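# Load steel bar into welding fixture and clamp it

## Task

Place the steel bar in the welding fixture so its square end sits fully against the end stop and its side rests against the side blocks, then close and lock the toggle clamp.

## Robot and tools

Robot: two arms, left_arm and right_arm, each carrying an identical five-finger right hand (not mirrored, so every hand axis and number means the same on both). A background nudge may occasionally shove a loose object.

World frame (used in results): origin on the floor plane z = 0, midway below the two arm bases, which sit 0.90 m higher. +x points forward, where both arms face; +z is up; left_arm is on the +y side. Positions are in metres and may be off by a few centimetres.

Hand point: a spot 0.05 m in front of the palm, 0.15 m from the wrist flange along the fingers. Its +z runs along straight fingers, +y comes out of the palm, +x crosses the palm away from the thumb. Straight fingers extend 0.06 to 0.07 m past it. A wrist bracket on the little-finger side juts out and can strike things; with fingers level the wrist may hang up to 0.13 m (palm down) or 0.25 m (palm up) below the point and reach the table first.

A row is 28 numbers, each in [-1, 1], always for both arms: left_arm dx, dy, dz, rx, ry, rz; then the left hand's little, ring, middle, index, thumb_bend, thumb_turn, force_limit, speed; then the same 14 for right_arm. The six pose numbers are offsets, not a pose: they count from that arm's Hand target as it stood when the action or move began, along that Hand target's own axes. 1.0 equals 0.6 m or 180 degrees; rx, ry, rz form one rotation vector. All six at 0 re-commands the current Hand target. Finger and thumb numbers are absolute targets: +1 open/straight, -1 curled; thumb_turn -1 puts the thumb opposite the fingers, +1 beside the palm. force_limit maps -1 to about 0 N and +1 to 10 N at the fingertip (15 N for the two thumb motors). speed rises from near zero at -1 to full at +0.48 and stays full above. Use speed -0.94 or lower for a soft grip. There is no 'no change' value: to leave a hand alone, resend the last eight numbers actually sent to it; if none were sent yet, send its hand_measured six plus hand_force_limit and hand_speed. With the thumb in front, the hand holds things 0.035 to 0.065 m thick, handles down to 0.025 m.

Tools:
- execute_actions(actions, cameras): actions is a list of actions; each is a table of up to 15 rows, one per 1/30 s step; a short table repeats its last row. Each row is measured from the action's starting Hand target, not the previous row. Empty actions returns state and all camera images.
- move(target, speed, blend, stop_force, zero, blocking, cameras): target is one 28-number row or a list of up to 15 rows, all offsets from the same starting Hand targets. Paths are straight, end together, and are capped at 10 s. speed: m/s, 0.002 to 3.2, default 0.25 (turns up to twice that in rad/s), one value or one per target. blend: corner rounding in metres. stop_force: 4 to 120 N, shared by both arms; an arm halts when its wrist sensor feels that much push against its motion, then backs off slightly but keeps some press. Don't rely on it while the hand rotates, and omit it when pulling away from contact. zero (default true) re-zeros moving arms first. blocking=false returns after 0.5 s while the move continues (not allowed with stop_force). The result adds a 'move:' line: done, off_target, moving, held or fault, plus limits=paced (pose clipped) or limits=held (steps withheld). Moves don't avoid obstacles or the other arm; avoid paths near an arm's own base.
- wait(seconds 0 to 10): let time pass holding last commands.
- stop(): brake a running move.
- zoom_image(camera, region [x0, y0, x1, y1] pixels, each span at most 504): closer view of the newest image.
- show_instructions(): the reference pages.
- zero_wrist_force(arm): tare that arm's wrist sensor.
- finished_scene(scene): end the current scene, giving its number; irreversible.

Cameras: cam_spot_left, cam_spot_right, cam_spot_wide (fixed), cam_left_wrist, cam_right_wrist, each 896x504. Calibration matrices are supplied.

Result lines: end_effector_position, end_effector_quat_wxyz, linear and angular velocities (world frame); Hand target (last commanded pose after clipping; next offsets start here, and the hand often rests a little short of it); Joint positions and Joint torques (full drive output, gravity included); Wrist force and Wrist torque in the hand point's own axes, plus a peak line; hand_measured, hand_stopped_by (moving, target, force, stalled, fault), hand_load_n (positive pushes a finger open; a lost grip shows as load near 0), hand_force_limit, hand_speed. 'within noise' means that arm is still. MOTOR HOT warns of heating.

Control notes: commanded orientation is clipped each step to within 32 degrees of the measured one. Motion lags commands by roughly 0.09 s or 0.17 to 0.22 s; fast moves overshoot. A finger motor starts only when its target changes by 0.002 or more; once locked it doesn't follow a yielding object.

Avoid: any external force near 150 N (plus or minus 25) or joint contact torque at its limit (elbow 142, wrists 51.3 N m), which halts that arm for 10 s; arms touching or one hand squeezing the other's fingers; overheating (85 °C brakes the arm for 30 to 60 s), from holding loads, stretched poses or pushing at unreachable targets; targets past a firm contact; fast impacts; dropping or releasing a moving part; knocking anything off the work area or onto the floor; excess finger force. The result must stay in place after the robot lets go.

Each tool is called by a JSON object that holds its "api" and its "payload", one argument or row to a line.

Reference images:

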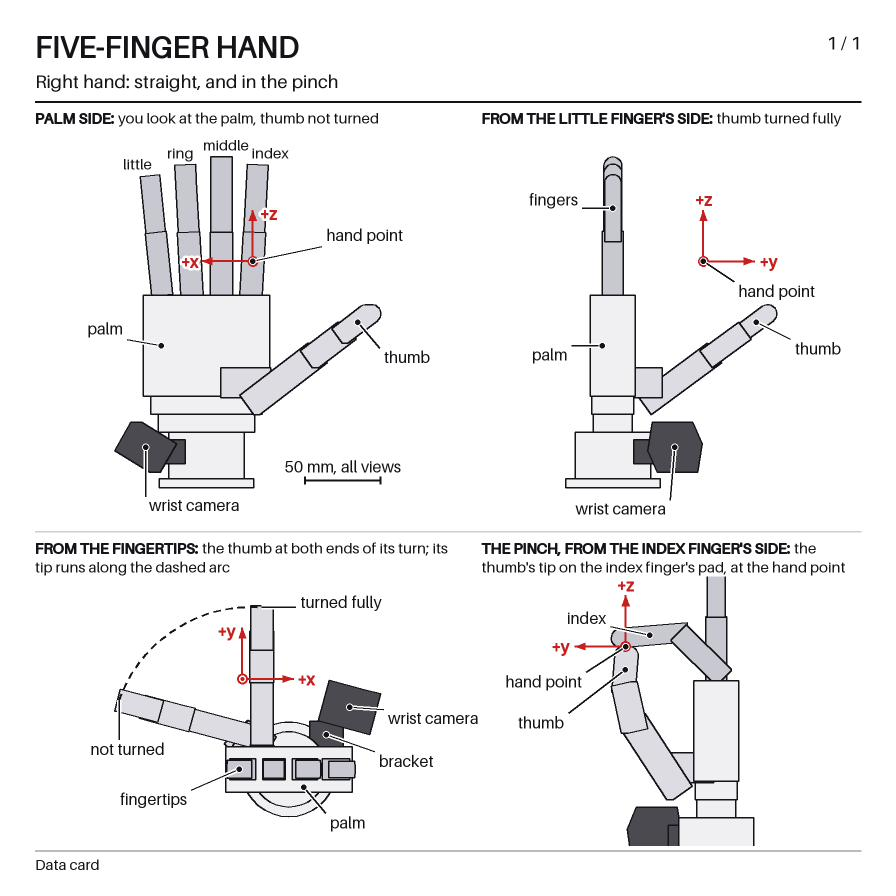

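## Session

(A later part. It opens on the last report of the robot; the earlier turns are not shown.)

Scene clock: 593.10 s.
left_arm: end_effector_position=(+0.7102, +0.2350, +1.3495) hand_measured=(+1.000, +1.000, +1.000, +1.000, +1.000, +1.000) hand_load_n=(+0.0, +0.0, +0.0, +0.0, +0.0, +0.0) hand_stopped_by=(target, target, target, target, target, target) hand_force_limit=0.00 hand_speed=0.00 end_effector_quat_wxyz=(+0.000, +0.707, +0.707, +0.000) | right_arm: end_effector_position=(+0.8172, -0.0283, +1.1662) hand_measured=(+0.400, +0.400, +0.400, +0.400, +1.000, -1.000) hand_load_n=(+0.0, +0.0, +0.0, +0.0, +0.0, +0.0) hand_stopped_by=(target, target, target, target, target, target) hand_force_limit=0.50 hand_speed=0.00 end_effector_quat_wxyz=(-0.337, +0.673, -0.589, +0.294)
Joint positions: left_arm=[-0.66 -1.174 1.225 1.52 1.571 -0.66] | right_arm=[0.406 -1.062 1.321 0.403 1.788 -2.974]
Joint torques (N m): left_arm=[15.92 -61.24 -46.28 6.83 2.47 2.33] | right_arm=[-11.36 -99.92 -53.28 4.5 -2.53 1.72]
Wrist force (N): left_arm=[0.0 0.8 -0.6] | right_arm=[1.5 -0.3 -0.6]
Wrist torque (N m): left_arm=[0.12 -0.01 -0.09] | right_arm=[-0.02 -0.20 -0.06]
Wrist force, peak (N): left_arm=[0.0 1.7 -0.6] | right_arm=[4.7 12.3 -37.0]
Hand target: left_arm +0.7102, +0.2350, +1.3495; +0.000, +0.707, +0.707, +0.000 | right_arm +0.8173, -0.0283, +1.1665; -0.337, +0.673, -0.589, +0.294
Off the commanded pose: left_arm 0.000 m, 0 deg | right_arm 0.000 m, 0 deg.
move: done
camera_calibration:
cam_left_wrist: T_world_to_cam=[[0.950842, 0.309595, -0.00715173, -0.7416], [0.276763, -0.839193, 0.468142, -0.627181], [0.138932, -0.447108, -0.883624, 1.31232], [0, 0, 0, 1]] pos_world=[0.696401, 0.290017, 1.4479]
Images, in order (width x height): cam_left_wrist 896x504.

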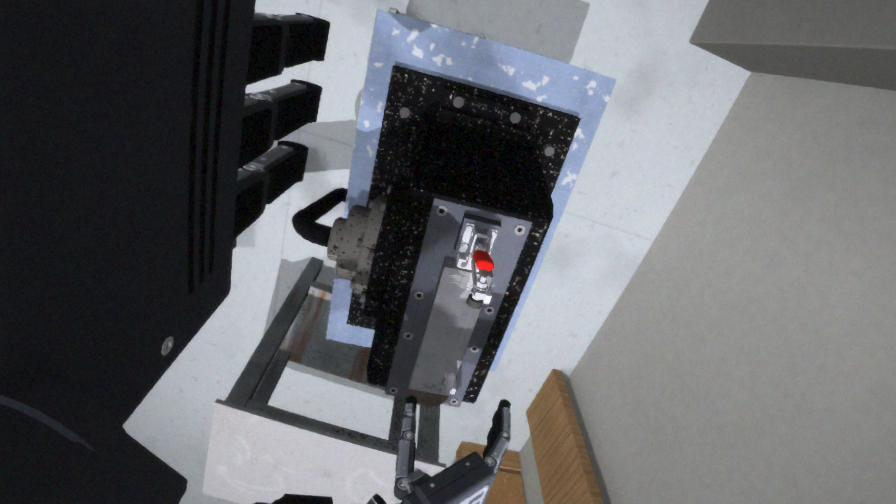

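{"api": "move", "payload": {
  "target": [
    [-0.1173,0.144,0.1658,0,0,-0.5,1,1,1,1,1,1,0,0,0.3722,0.1008,-0.2177,0,0,0,0.4,0.4,0.4,0.4,1,-1,0.5,0],
    [-0.1173,0.144,0.2550,0,0,-0.5,1,1,1,1,1,1,0,0,0.3722,0.1008,-0.2177,0,0,0,0.4,0.4,0.4,0.4,1,-1,0.5,0]
  ],
  "speed": [0.3,0.1]
}}

{"api": "move", "payload": {
  "target": [
    [0,0,0.0175,0,0,0,1,1,1,1,1,1,0,0,0,0,0,0,0,0,0.4,0.4,0.4,0.4,1,-1,0.5,0],
    [0.0013,0.02,0.0175,0,0,0,1,1,1,1,1,1,0,0,0,0,0,0,0,0,0.4,0.4,0.4,0.4,1,-1,0.5,0],
    [0.0013,0.02,0.0375,0,0,0,1,1,1,1,1,1,0,0,0,0,0,0,0,0,0.4,0.4,0.4,0.4,1,-1,0.5,0]
  ],
  "speed": 0.02,
  "stop_force": 5,
  "cameras": ["cam_left_wrist"]
}}

{"api": "zoom_image", "payload": {
  "camera": "cam_left_wrist",
  "region": [230, 60, 430, 210]
}}

Scene clock: 648.60 s.
left_arm: end_effector_position=(+0.7965, +0.1647, +1.1967) hand_measured=(+1.000, +1.000, +1.000, +1.000, +1.000, +1.000) hand_load_n=(+0.0, +0.0, +0.0, +0.0, +0.0, +0.5) hand_stopped_by=(target, target, target, target, target, target) hand_force_limit=0.00 hand_speed=0.00 end_effector_quat_wxyz=(+0.000, +0.000, +1.000, +0.000) | right_arm: end_effector_position=(+0.7074, -0.2684, +1.1963) hand_measured=(+0.400, +0.400, +0.400, +0.400, +1.000, -1.000) hand_load_n=(+0.0, -0.5, +0.0, +0.0, +0.0, +0.0) hand_stopped_by=(target, target, target, target, target, target) hand_force_limit=0.50 hand_speed=0.00 end_effector_quat_wxyz=(-0.337, +0.673, -0.589, +0.294)
Joint positions: left_arm=[-0.725 -0.814 0.924 1.462 1.572 -2.295] | right_arm=[0.097 -1.429 1.761 0.311 1.541 -3.163]
Joint torques (N m): left_arm=[-1.65 -88.04 -23.9 1.65 0.24 -2.43] | right_arm=[-14.26 -66.43 -27.54 4.31 -2.8 -2.09]
Wrist force (N): left_arm=[-0.1 1.1 -0.6] | right_arm=[1.5 0.1 -0.7]
Wrist torque (N m): left_arm=[0.08 -0.01 0.08] | right_arm=[0.01 -0.21 0.06]
Wrist force, peak (N): left_arm=[-0.4 1.2 -1.6] | right_arm=[2.1 -0.3 -0.8]
Hand target: left_arm +0.7965, +0.1646, +1.1964; +0.000, +0.000, +1.000, +0.000 | right_arm +0.7074, -0.2684, +1.1963; -0.337, +0.673, -0.589, +0.294
Off the commanded pose: left_arm 0.000 m, 0 deg | right_arm 0.000 m, 0 deg.
move: done

Scene clock: 651.73 s.
left_arm: end_effector_position=(+0.7957, +0.1766, +1.1753) hand_measured=(+1.000, +1.000, +1.000, +1.000, +1.000, +1.000) hand_load_n=(+0.0, +0.0, +0.0, +0.0, +0.0, +0.0) hand_stopped_by=(target, target, target, target, target, target) hand_force_limit=0.00 hand_speed=0.00 end_effector_quat_wxyz=(+0.000, +0.000, +1.000, +0.000) | right_arm: end_effector_position=(+0.7074, -0.2684, +1.1963) hand_measured=(+0.400, +0.400, +0.400, +0.400, +1.000, -1.000) hand_load_n=(+0.0, +0.0, +0.0, +0.0, +0.0, +0.0) hand_stopped_by=(target, target, target, target, target, target) hand_force_limit=0.50 hand_speed=0.00 end_effector_quat_wxyz=(-0.337, +0.673, -0.589, +0.294)
Joint positions: left_arm=[-0.715 -0.822 0.976 1.418 1.571 -2.286] | right_arm=[0.097 -1.429 1.761 0.311 1.541 -3.163]
Joint torques (N m): left_arm=[12.97 -110.78 -44.25 6.22 -2.48 3.13] | right_arm=[-15.05 -65.27 -28.87 3.93 -2.58 -1.89]
Wrist force (N): left_arm=[0.2 1.2 -7.1] | right_arm=[1.4 -0.1 -0.8]
Wrist torque (N m): left_arm=[0.48 0.05 -0.06] | right_arm=[-0.01 -0.20 0.06]
Wrist force, peak (N): left_arm=[-0.3 0.8 -11.6] | right_arm=[1.6 0.2 -1.1]
Hand target: left_arm +0.7957, +0.1766, +1.1753; +0.000, +0.000, +1.000, +0.000 (not the last commanded pose) | right_arm +0.7074, -0.2684, +1.1963; -0.337, +0.673, -0.589, +0.294
Off the commanded pose: left_arm 0.001 m, 0 deg | right_arm 0.000 m, 0 deg.
move: contact (left_arm); path passed 2 of 3 targets
camera_calibration:
cam_left_wrist: T_world_to_cam=[[-0.309655, 0.950829, -0.00611143, 0.0824712], [0.839662, 0.276456, 0.467482, -1.26247], [0.446185, 0.139627, -0.883981, 0.772771], [0, 0, 0, 1]] pos_world=[0.740783, 0.162701, 1.2738]
Images, in order (width x height): cam_left_wrist 896x504.

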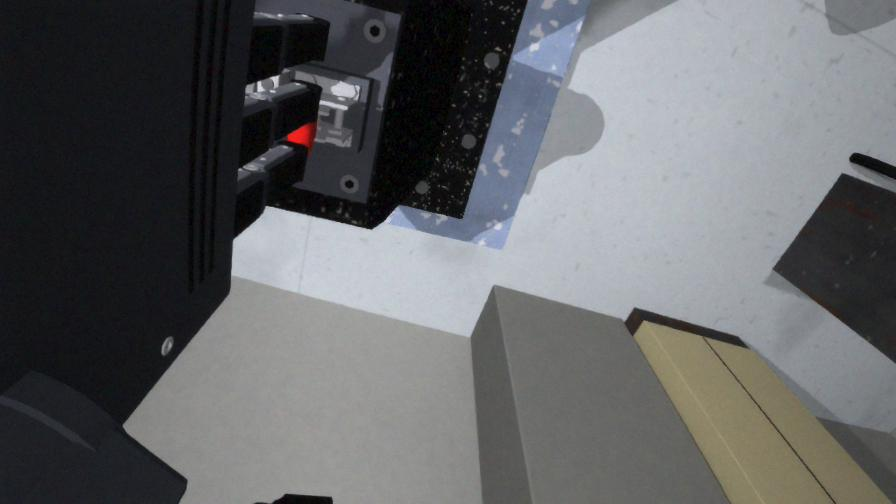

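Scaled by 2.520 from the camera's 896x504 image, which has a finer 1280x720 frame.

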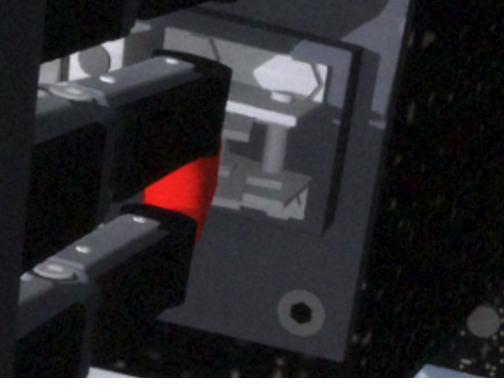

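{"api": "move", "payload": {
  "target": [
    [0.001,0.0198,0.0022,0,0,0,1,1,1,1,1,1,0,0,0,0,0,0,0,0,0.4,0.4,0.4,0.4,1,-1,0.5,0],
    [0.003,0.0498,0.0095,0,0,0,1,1,1,1,1,1,0,0,0,0,0,0,0,0,0.4,0.4,0.4,0.4,1,-1,0.5,0]
  ],
  "speed": 0.03,
  "stop_force": 22,
  "cameras": ["cam_left_wrist"]
}}

{"api": "zoom_image", "payload": {
  "camera": "cam_left_wrist",
  "region": [230, 60, 430, 210]
}}

Scene clock: 667.93 s.
left_arm: end_effector_position=(+0.7939, +0.2065, +1.1696) hand_measured=(+1.000, +1.000, +1.000, +1.000, +1.000, +1.000) hand_load_n=(+0.0, +0.0, +0.0, +0.0, +0.0, +0.0) hand_stopped_by=(target, target, target, target, target, target) hand_force_limit=0.00 hand_speed=0.00 end_effector_quat_wxyz=(+0.000, +0.000, +1.000, +0.000) | right_arm: end_effector_position=(+0.7074, -0.2684, +1.1963) hand_measured=(+0.400, +0.400, +0.400, +0.400, +1.000, -1.000) hand_load_n=(+0.0, +0.0, -0.5, +0.5, +0.0, +0.0) hand_stopped_by=(target, target, target, target, target, target) hand_force_limit=0.50 hand_speed=0.00 end_effector_quat_wxyz=(-0.337, +0.673, -0.589, +0.294)
Joint positions: left_arm=[-0.69 -0.851 1.036 1.387 1.571 -2.26] | right_arm=[0.097 -1.429 1.761 0.311 1.541 -3.163]
Joint torques (N m): left_arm=[13.84 -115.88 -22.9 1.33 -0.18 3.24] | right_arm=[-14.51 -65.27 -28.4 4.32 -2.63 -1.47]
Wrist force (N): left_arm=[-0.8 1.0 -1.6] | right_arm=[1.3 0.0 -0.8]
Wrist torque (N m): left_arm=[0.21 -0.03 -0.11] | right_arm=[-0.01 -0.18 0.05]
Wrist force, peak (N): left_arm=[0.8 4.2 -19.6] | right_arm=[1.5 0.0 -1.1]
Hand target: left_arm +0.7939, +0.2065, +1.1696; +0.000, +0.000, +1.000, +0.000 | right_arm +0.7074, -0.2684, +1.1963; -0.337, +0.673, -0.589, +0.294
Off the commanded pose: left_arm 0.000 m, 0 deg | right_arm 0.000 m, 0 deg.
move: done
camera_calibration:
cam_left_wrist: T_world_to_cam=[[-0.30968, 0.950821, -0.0061257, 0.0534877], [0.839653, 0.276485, 0.467482, -1.26655], [0.446185, 0.139627, -0.883981, 0.764361], [0, 0, 0, 1]] pos_world=[0.738983, 0.192601, 1.2681]
Images, in order (width x height): cam_left_wrist 896x504.

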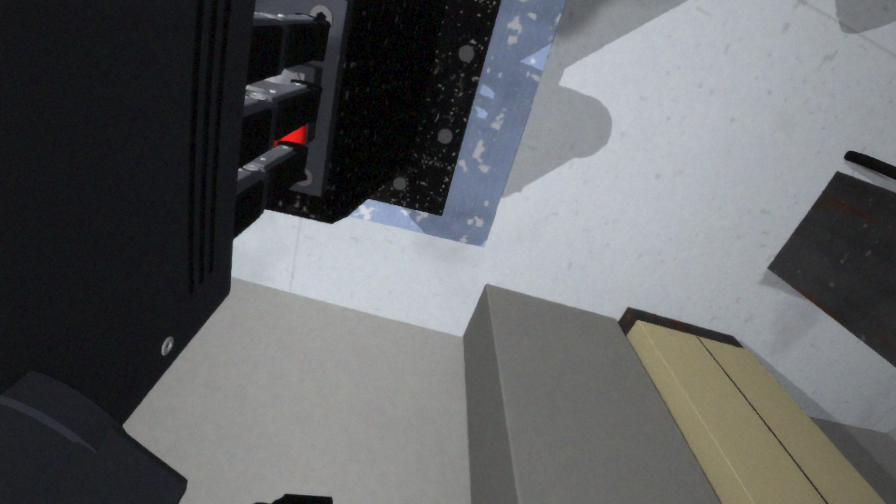

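Scaled by 2.520 from the camera's 896x504 image, which has a finer 1280x720 frame.

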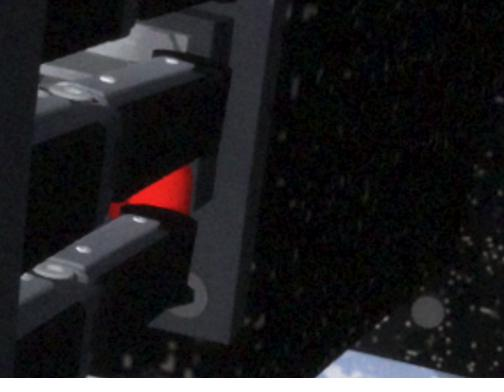

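{"api": "move", "payload": {
  "target": [
    [0,0,-0.0257,0,0,0,1,1,1,1,1,1,0,0,0,0,0,0,0,0,0.4,0.4,0.4,0.4,1,-1,0.5,0],
    [-0.003,-0.0473,-0.0257,0,0,0,1,1,1,1,1,1,0,0,0,0,0,0,0,0,0.4,0.4,0.4,0.4,1,-1,0.5,0],
    [-0.003,-0.0473,0.0243,0,0,0,1,1,1,1,1,1,0,0,0,0,0,0,0,0,0.4,0.4,0.4,0.4,1,-1,0.5,0]
  ],
  "speed": 0.04,
  "stop_force": 12,
  "cameras": ["cam_left_wrist"]
}}

{"api": "zoom_image", "payload": {
  "camera": "cam_left_wrist",
  "region": [230, 60, 430, 210]
}}

Scene clock: 680.40 s.
left_arm: end_effector_position=(+0.7957, +0.1781, +1.1550) hand_measured=(+1.000, +1.000, +1.000, +1.000, +1.000, +1.000) hand_load_n=(+0.0, +0.0, +0.0, +0.0, +0.0, +0.0) hand_stopped_by=(target, target, target, target, target, target) hand_force_limit=0.00 hand_speed=0.00 end_effector_quat_wxyz=(+0.000, +0.000, +1.000, +0.000) | right_arm: end_effector_position=(+0.7074, -0.2684, +1.1963) hand_measured=(+0.400, +0.400, +0.400, +0.400, +1.000, -1.000) hand_load_n=(+0.0, +0.0, +0.0, +0.0, +0.0, +0.0) hand_stopped_by=(target, target, target, target, target, target) hand_force_limit=0.50 hand_speed=0.00 end_effector_quat_wxyz=(-0.337, +0.673, -0.589, +0.294)
Joint positions: left_arm=[-0.714 -0.817 1.002 1.386 1.572 -2.284] | right_arm=[0.097 -1.429 1.761 0.311 1.541 -3.163]
Joint torques (N m): left_arm=[-10.44 -85.94 -23.5 1.3 2.02 -3] | right_arm=[-15.62 -65.28 -28.36 4.02 -2.65 -1.67]
Wrist force (N): left_arm=[-0.7 1.0 -0.8] | right_arm=[1.4 0.3 -0.6]
Wrist torque (N m): left_arm=[0.13 0.09 0.09] | right_arm=[0.04 -0.21 0.07]
Wrist force, peak (N): left_arm=[-1.0 1.6 -1.8] | right_arm=[1.5 0.1 -1.2]
Hand target: left_arm +0.7957, +0.1781, +1.1550; +0.000, +0.000, +1.000, +0.000 | right_arm +0.7074, -0.2684, +1.1963; -0.337, +0.673, -0.589, +0.294
Off the commanded pose: left_arm 0.000 m, 0 deg | right_arm 0.000 m, 0 deg.
move: done
camera_calibration:
cam_left_wrist: T_world_to_cam=[[-0.30968, 0.950821, -0.0061257, 0.080959], [0.839653, 0.276485, 0.467482, -1.25339], [0.446185, 0.139627, -0.883981, 0.754617], [0, 0, 0, 1]] pos_world=[0.740783, 0.164201, 1.2535]
Images, in order (width x height): cam_left_wrist 896x504.

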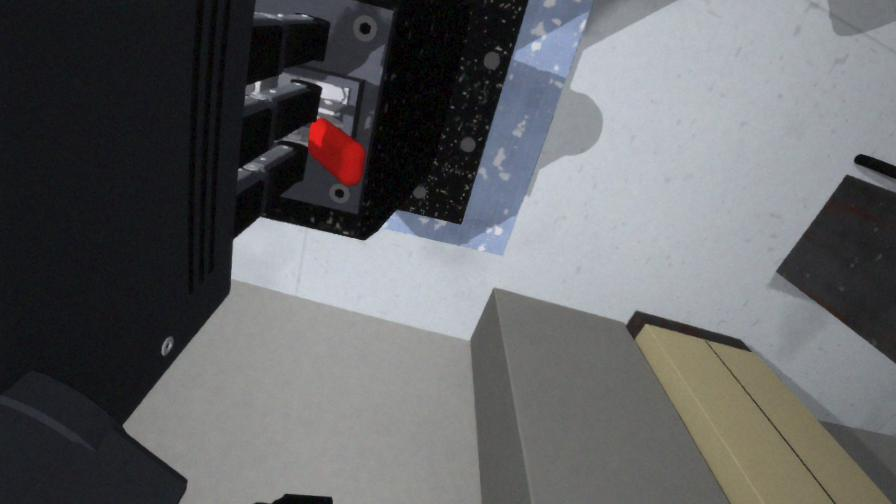

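Scaled by 2.520 from the camera's 896x504 image, which has a finer 1280x720 frame.

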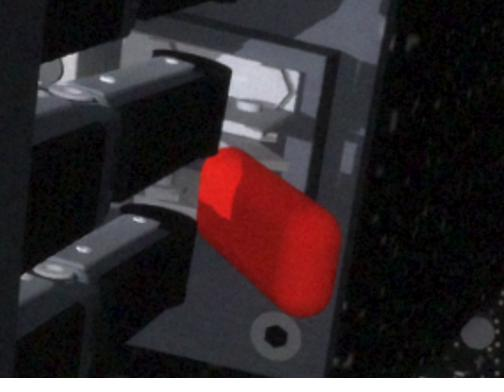

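{"api": "move", "payload": {
  "target": [
    [0.0032,0.049,0.0333,0,0,0,1,1,1,1,1,1,0,0,0,0,0,0,0,0,0.4,0.4,0.4,0.4,1,-1,0.5,0],
    [0.0032,0.049,0.02,0,0,0,1,1,1,1,1,1,0,0,0,0,0,0,0,0,0.4,0.4,0.4,0.4,1,-1,0.5,0],
    [0.0055,0.0868,0.02,0,0,0,1,1,1,1,1,1,0,0,0,0,0,0,0,0,0.4,0.4,0.4,0.4,1,-1,0.5,0]
  ],
  "speed": 0.03,
  "stop_force": 25,
  "cameras": ["cam_left_wrist"]
}}

{"api": "zoom_image", "payload": {
  "camera": "cam_left_wrist",
  "region": [230, 60, 430, 210]
}}

Scene clock: 694.57 s.
left_arm: end_effector_position=(+0.7923, +0.2302, +1.1430) hand_measured=(+1.000, +1.000, +1.000, +1.000, +1.000, +1.000) hand_load_n=(+0.0, -0.5, +0.0, +0.0, +0.0, +0.0) hand_stopped_by=(target, target, target, target, target, target) hand_force_limit=0.00 hand_speed=0.00 end_effector_quat_wxyz=(+0.000, +0.000, +1.000, +0.000) | right_arm: end_effector_position=(+0.7074, -0.2684, +1.1963) hand_measured=(+0.400, +0.400, +0.400, +0.400, +1.000, -1.000) hand_load_n=(+0.0, +0.0, +0.0, +0.0, +0.0, +0.0) hand_stopped_by=(target, target, target, target, target, target) hand_force_limit=0.50 hand_speed=0.00 end_effector_quat_wxyz=(-0.337, +0.673, -0.589, +0.294)
Joint positions: left_arm=[-0.669 -0.864 1.104 1.331 1.571 -2.239] | right_arm=[0.097 -1.429 1.761 0.311 1.541 -3.163]
Joint torques (N m): left_arm=[14.44 -116.08 -23.44 1.1 -2.32 3.31] | right_arm=[-12.22 -66.26 -28.28 4.63 -2.54 -1.97]
Wrist force (N): left_arm=[0.0 1.2 -0.7] | right_arm=[1.2 0.1 -0.5]
Wrist torque (N m): left_arm=[0.16 -0.03 -0.06] | right_arm=[-0.01 -0.17 0.05]
Wrist force, peak (N): left_arm=[0.1 0.5 -3.3] | right_arm=[1.8 0.0 -0.8]
Hand target: left_arm +0.7923, +0.2302, +1.1430; +0.000, +0.000, +1.000, +0.000 | right_arm +0.7074, -0.2684, +1.1963; -0.337, +0.673, -0.589, +0.294
Off the commanded pose: left_arm 0.000 m, 0 deg | right_arm 0.000 m, 0 deg.
move: done
camera_calibration:
cam_left_wrist: T_world_to_cam=[[-0.30968, 0.950821, -0.0061257, 0.0303258], [0.839653, 0.276485, 0.467482, -1.25941], [0.446185, 0.139627, -0.883981, 0.738207], [0, 0, 0, 1]] pos_world=[0.737483, 0.216301, 1.2415]
Images, in order (width x height): cam_left_wrist 896x504.

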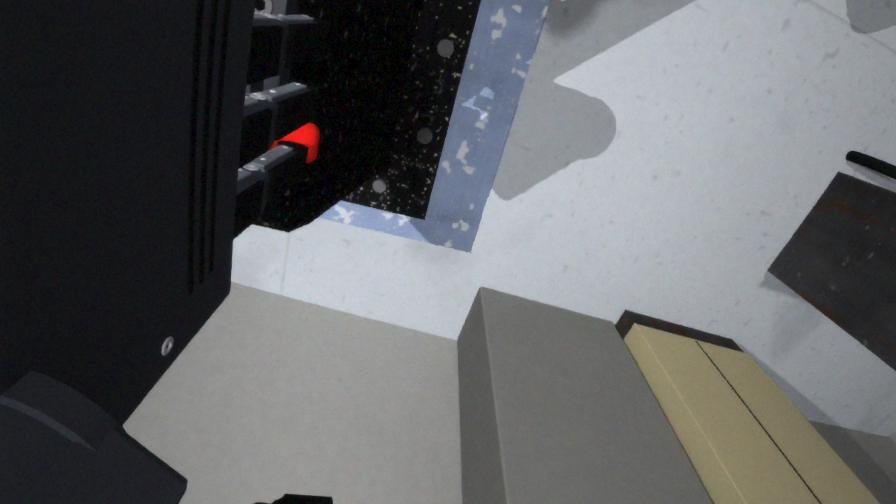

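Scaled by 2.520 from the camera's 896x504 image, which has a finer 1280x720 frame.

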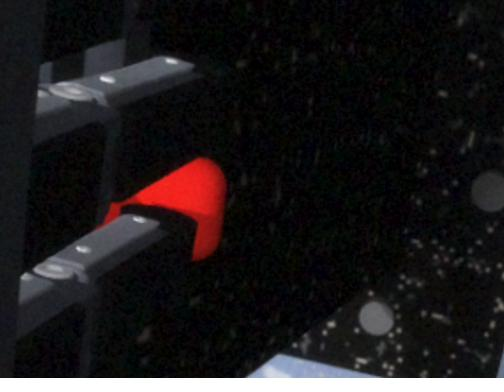

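Same as before; press down and retreat.

{"api": "move", "payload": {
  "target": [0,0,0.0417,0,0,0,1,1,1,1,1,1,0,0,0,0,0,0,0,0,0.4,0.4,0.4,0.4,1,-1,0.5,0],
  "speed": 0.015,
  "stop_force": 28
}}

{"api": "move", "payload": {
  "target": [
    [0,0,-0.125,0,0,0,1,1,1,1,1,1,0,0,0,0,0,0,0,0,0.4,0.4,0.4,0.4,1,-1,0.5,0],
    [0.2,-0.2,-0.275,0,0,0,1,1,1,1,1,1,0,0,0,0,0,0,0,0,0.4,0.4,0.4,0.4,1,-1,0.5,0]
  ],
  "speed": [0.12,0.25],
  "cameras": ["cam_left_wrist"]
}}

{"api": "zoom_image", "payload": {
  "camera": "cam_left_wrist",
  "region": [230, 80, 480, 330]
}}

Scene clock: 708.40 s.
left_arm: end_effector_position=(+0.7923, +0.2302, +1.1255) hand_measured=(+1.000, +1.000, +1.000, +0.998, +1.000, +1.000) hand_load_n=(+0.0, +0.0, +0.0, -20.5, +0.0, +0.0) hand_stopped_by=(target, target, target, target, target, target) hand_force_limit=0.00 hand_speed=0.00 end_effector_quat_wxyz=(+0.000, +0.000, +1.000, +0.000) | right_arm: end_effector_position=(+0.7074, -0.2684, +1.1963) hand_measured=(+0.400, +0.400, +0.400, +0.400, +1.000, -1.000) hand_load_n=(+0.0, +0.0, +0.0, +0.0, +0.0, +0.0) hand_stopped_by=(target, target, target, target, target, target) hand_force_limit=0.50 hand_speed=0.00 end_effector_quat_wxyz=(-0.337, +0.673, -0.589, +0.294)
Joint positions: left_arm=[-0.669 -0.856 1.122 1.305 1.571 -2.239] | right_arm=[0.097 -1.429 1.761 0.311 1.541 -3.163]
Joint torques (N m): left_arm=[5.01 -88.62 -38.86 0.05 0.79 1.9] | right_arm=[-14.33 -66.09 -27.52 4.19 -2.71 -2.07]
Wrist force (N): left_arm=[4.6 14.1 -32.4] | right_arm=[1.2 -0.3 -0.8]
Wrist torque (N m): left_arm=[1.06 0.31 0.19] | right_arm=[-0.04 -0.17 0.04]
Wrist force, peak (N): left_arm=[5.1 14.2 -42.4] | right_arm=[1.5 0.0 -1.0]
Hand target: left_arm +0.7923, +0.2302, +1.1255; +0.000, +0.000, +1.000, +0.000 (not the last commanded pose) | right_arm +0.7074, -0.2684, +1.1963; -0.337, +0.673, -0.589, +0.294
Off the commanded pose: left_arm 0.008 m, 0 deg | right_arm 0.000 m, 0 deg.
move: contact (left_arm)

Scene clock: 710.97 s.
left_arm: end_effector_position=(+0.6727, +0.1105, +1.2905) hand_measured=(+1.000, +1.000, +1.000, +1.000, +1.000, +1.000) hand_load_n=(+0.0, +0.0, +0.0, +0.0, +0.0, +0.0) hand_stopped_by=(target, target, target, target, target, target) hand_force_limit=0.00 hand_speed=0.00 end_effector_quat_wxyz=(+0.000, +0.000, +1.000, +0.000) | right_arm: end_effector_position=(+0.7074, -0.2684, +1.1963) hand_measured=(+0.400, +0.400, +0.400, +0.400, +1.000, -1.000) hand_load_n=(+0.0, +0.0, +0.0, +0.0, +0.0, +0.0) hand_stopped_by=(target, target, target, target, target, target) hand_force_limit=0.50 hand_speed=0.00 end_effector_quat_wxyz=(-0.337, +0.673, -0.589, +0.294)
Joint positions: left_arm=[-0.877 -0.975 1.028 1.519 1.572 -2.448] | right_arm=[0.097 -1.429 1.761 0.311 1.541 -3.163]
Joint torques (N m): left_arm=[-11.28 -111.47 -47.69 7.34 -3.55 -3.12] | right_arm=[-13.74 -66.66 -28.26 3.99 -2.51 -1.6]
Wrist force (N): left_arm=[-0.7 0.6 -0.1] | right_arm=[1.3 0.2 -0.8]
Wrist torque (N m): left_arm=[0.04 0.10 0.06] | right_arm=[0.02 -0.18 0.06]
Wrist force, peak (N): left_arm=[4.4 14.2 -32.2] | right_arm=[1.6 0.2 -1.1]
Hand target: left_arm +0.6725, +0.1103, +1.2907; +0.000, +0.000, +1.000, +0.000 | right_arm +0.7074, -0.2684, +1.1963; -0.337, +0.673, -0.589, +0.294
Off the commanded pose: left_arm 0.000 m, 0 deg | right_arm 0.000 m, 0 deg.
move: done
camera_calibration:
cam_left_wrist: T_world_to_cam=[[-0.309632, 0.950838, -0.00595543, 0.107706], [0.839717, 0.276374, 0.467433, -1.19472], [0.446099, 0.139731, -0.884009, 0.938796], [0, 0, 0, 1]] pos_world=[0.617783, 0.0966008, 1.389]
Images, in order (width x height): cam_left_wrist 896x504.

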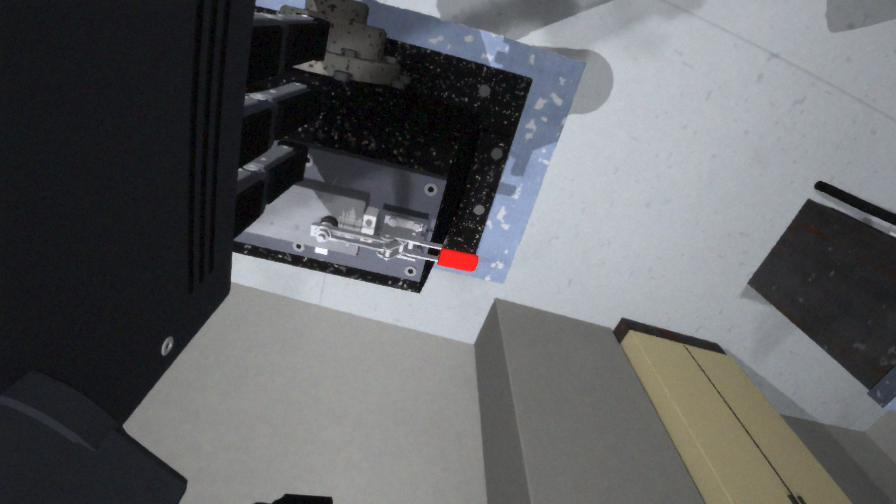

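Scaled by 2.016 from the camera's 896x504 image, which has a finer 1280x720 frame.

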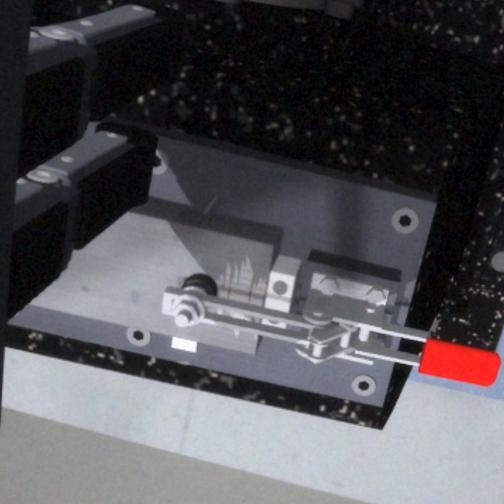

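{"api": "finished_scene", "payload": {
  "scene": 3
}}

The scene is finished: the task was done.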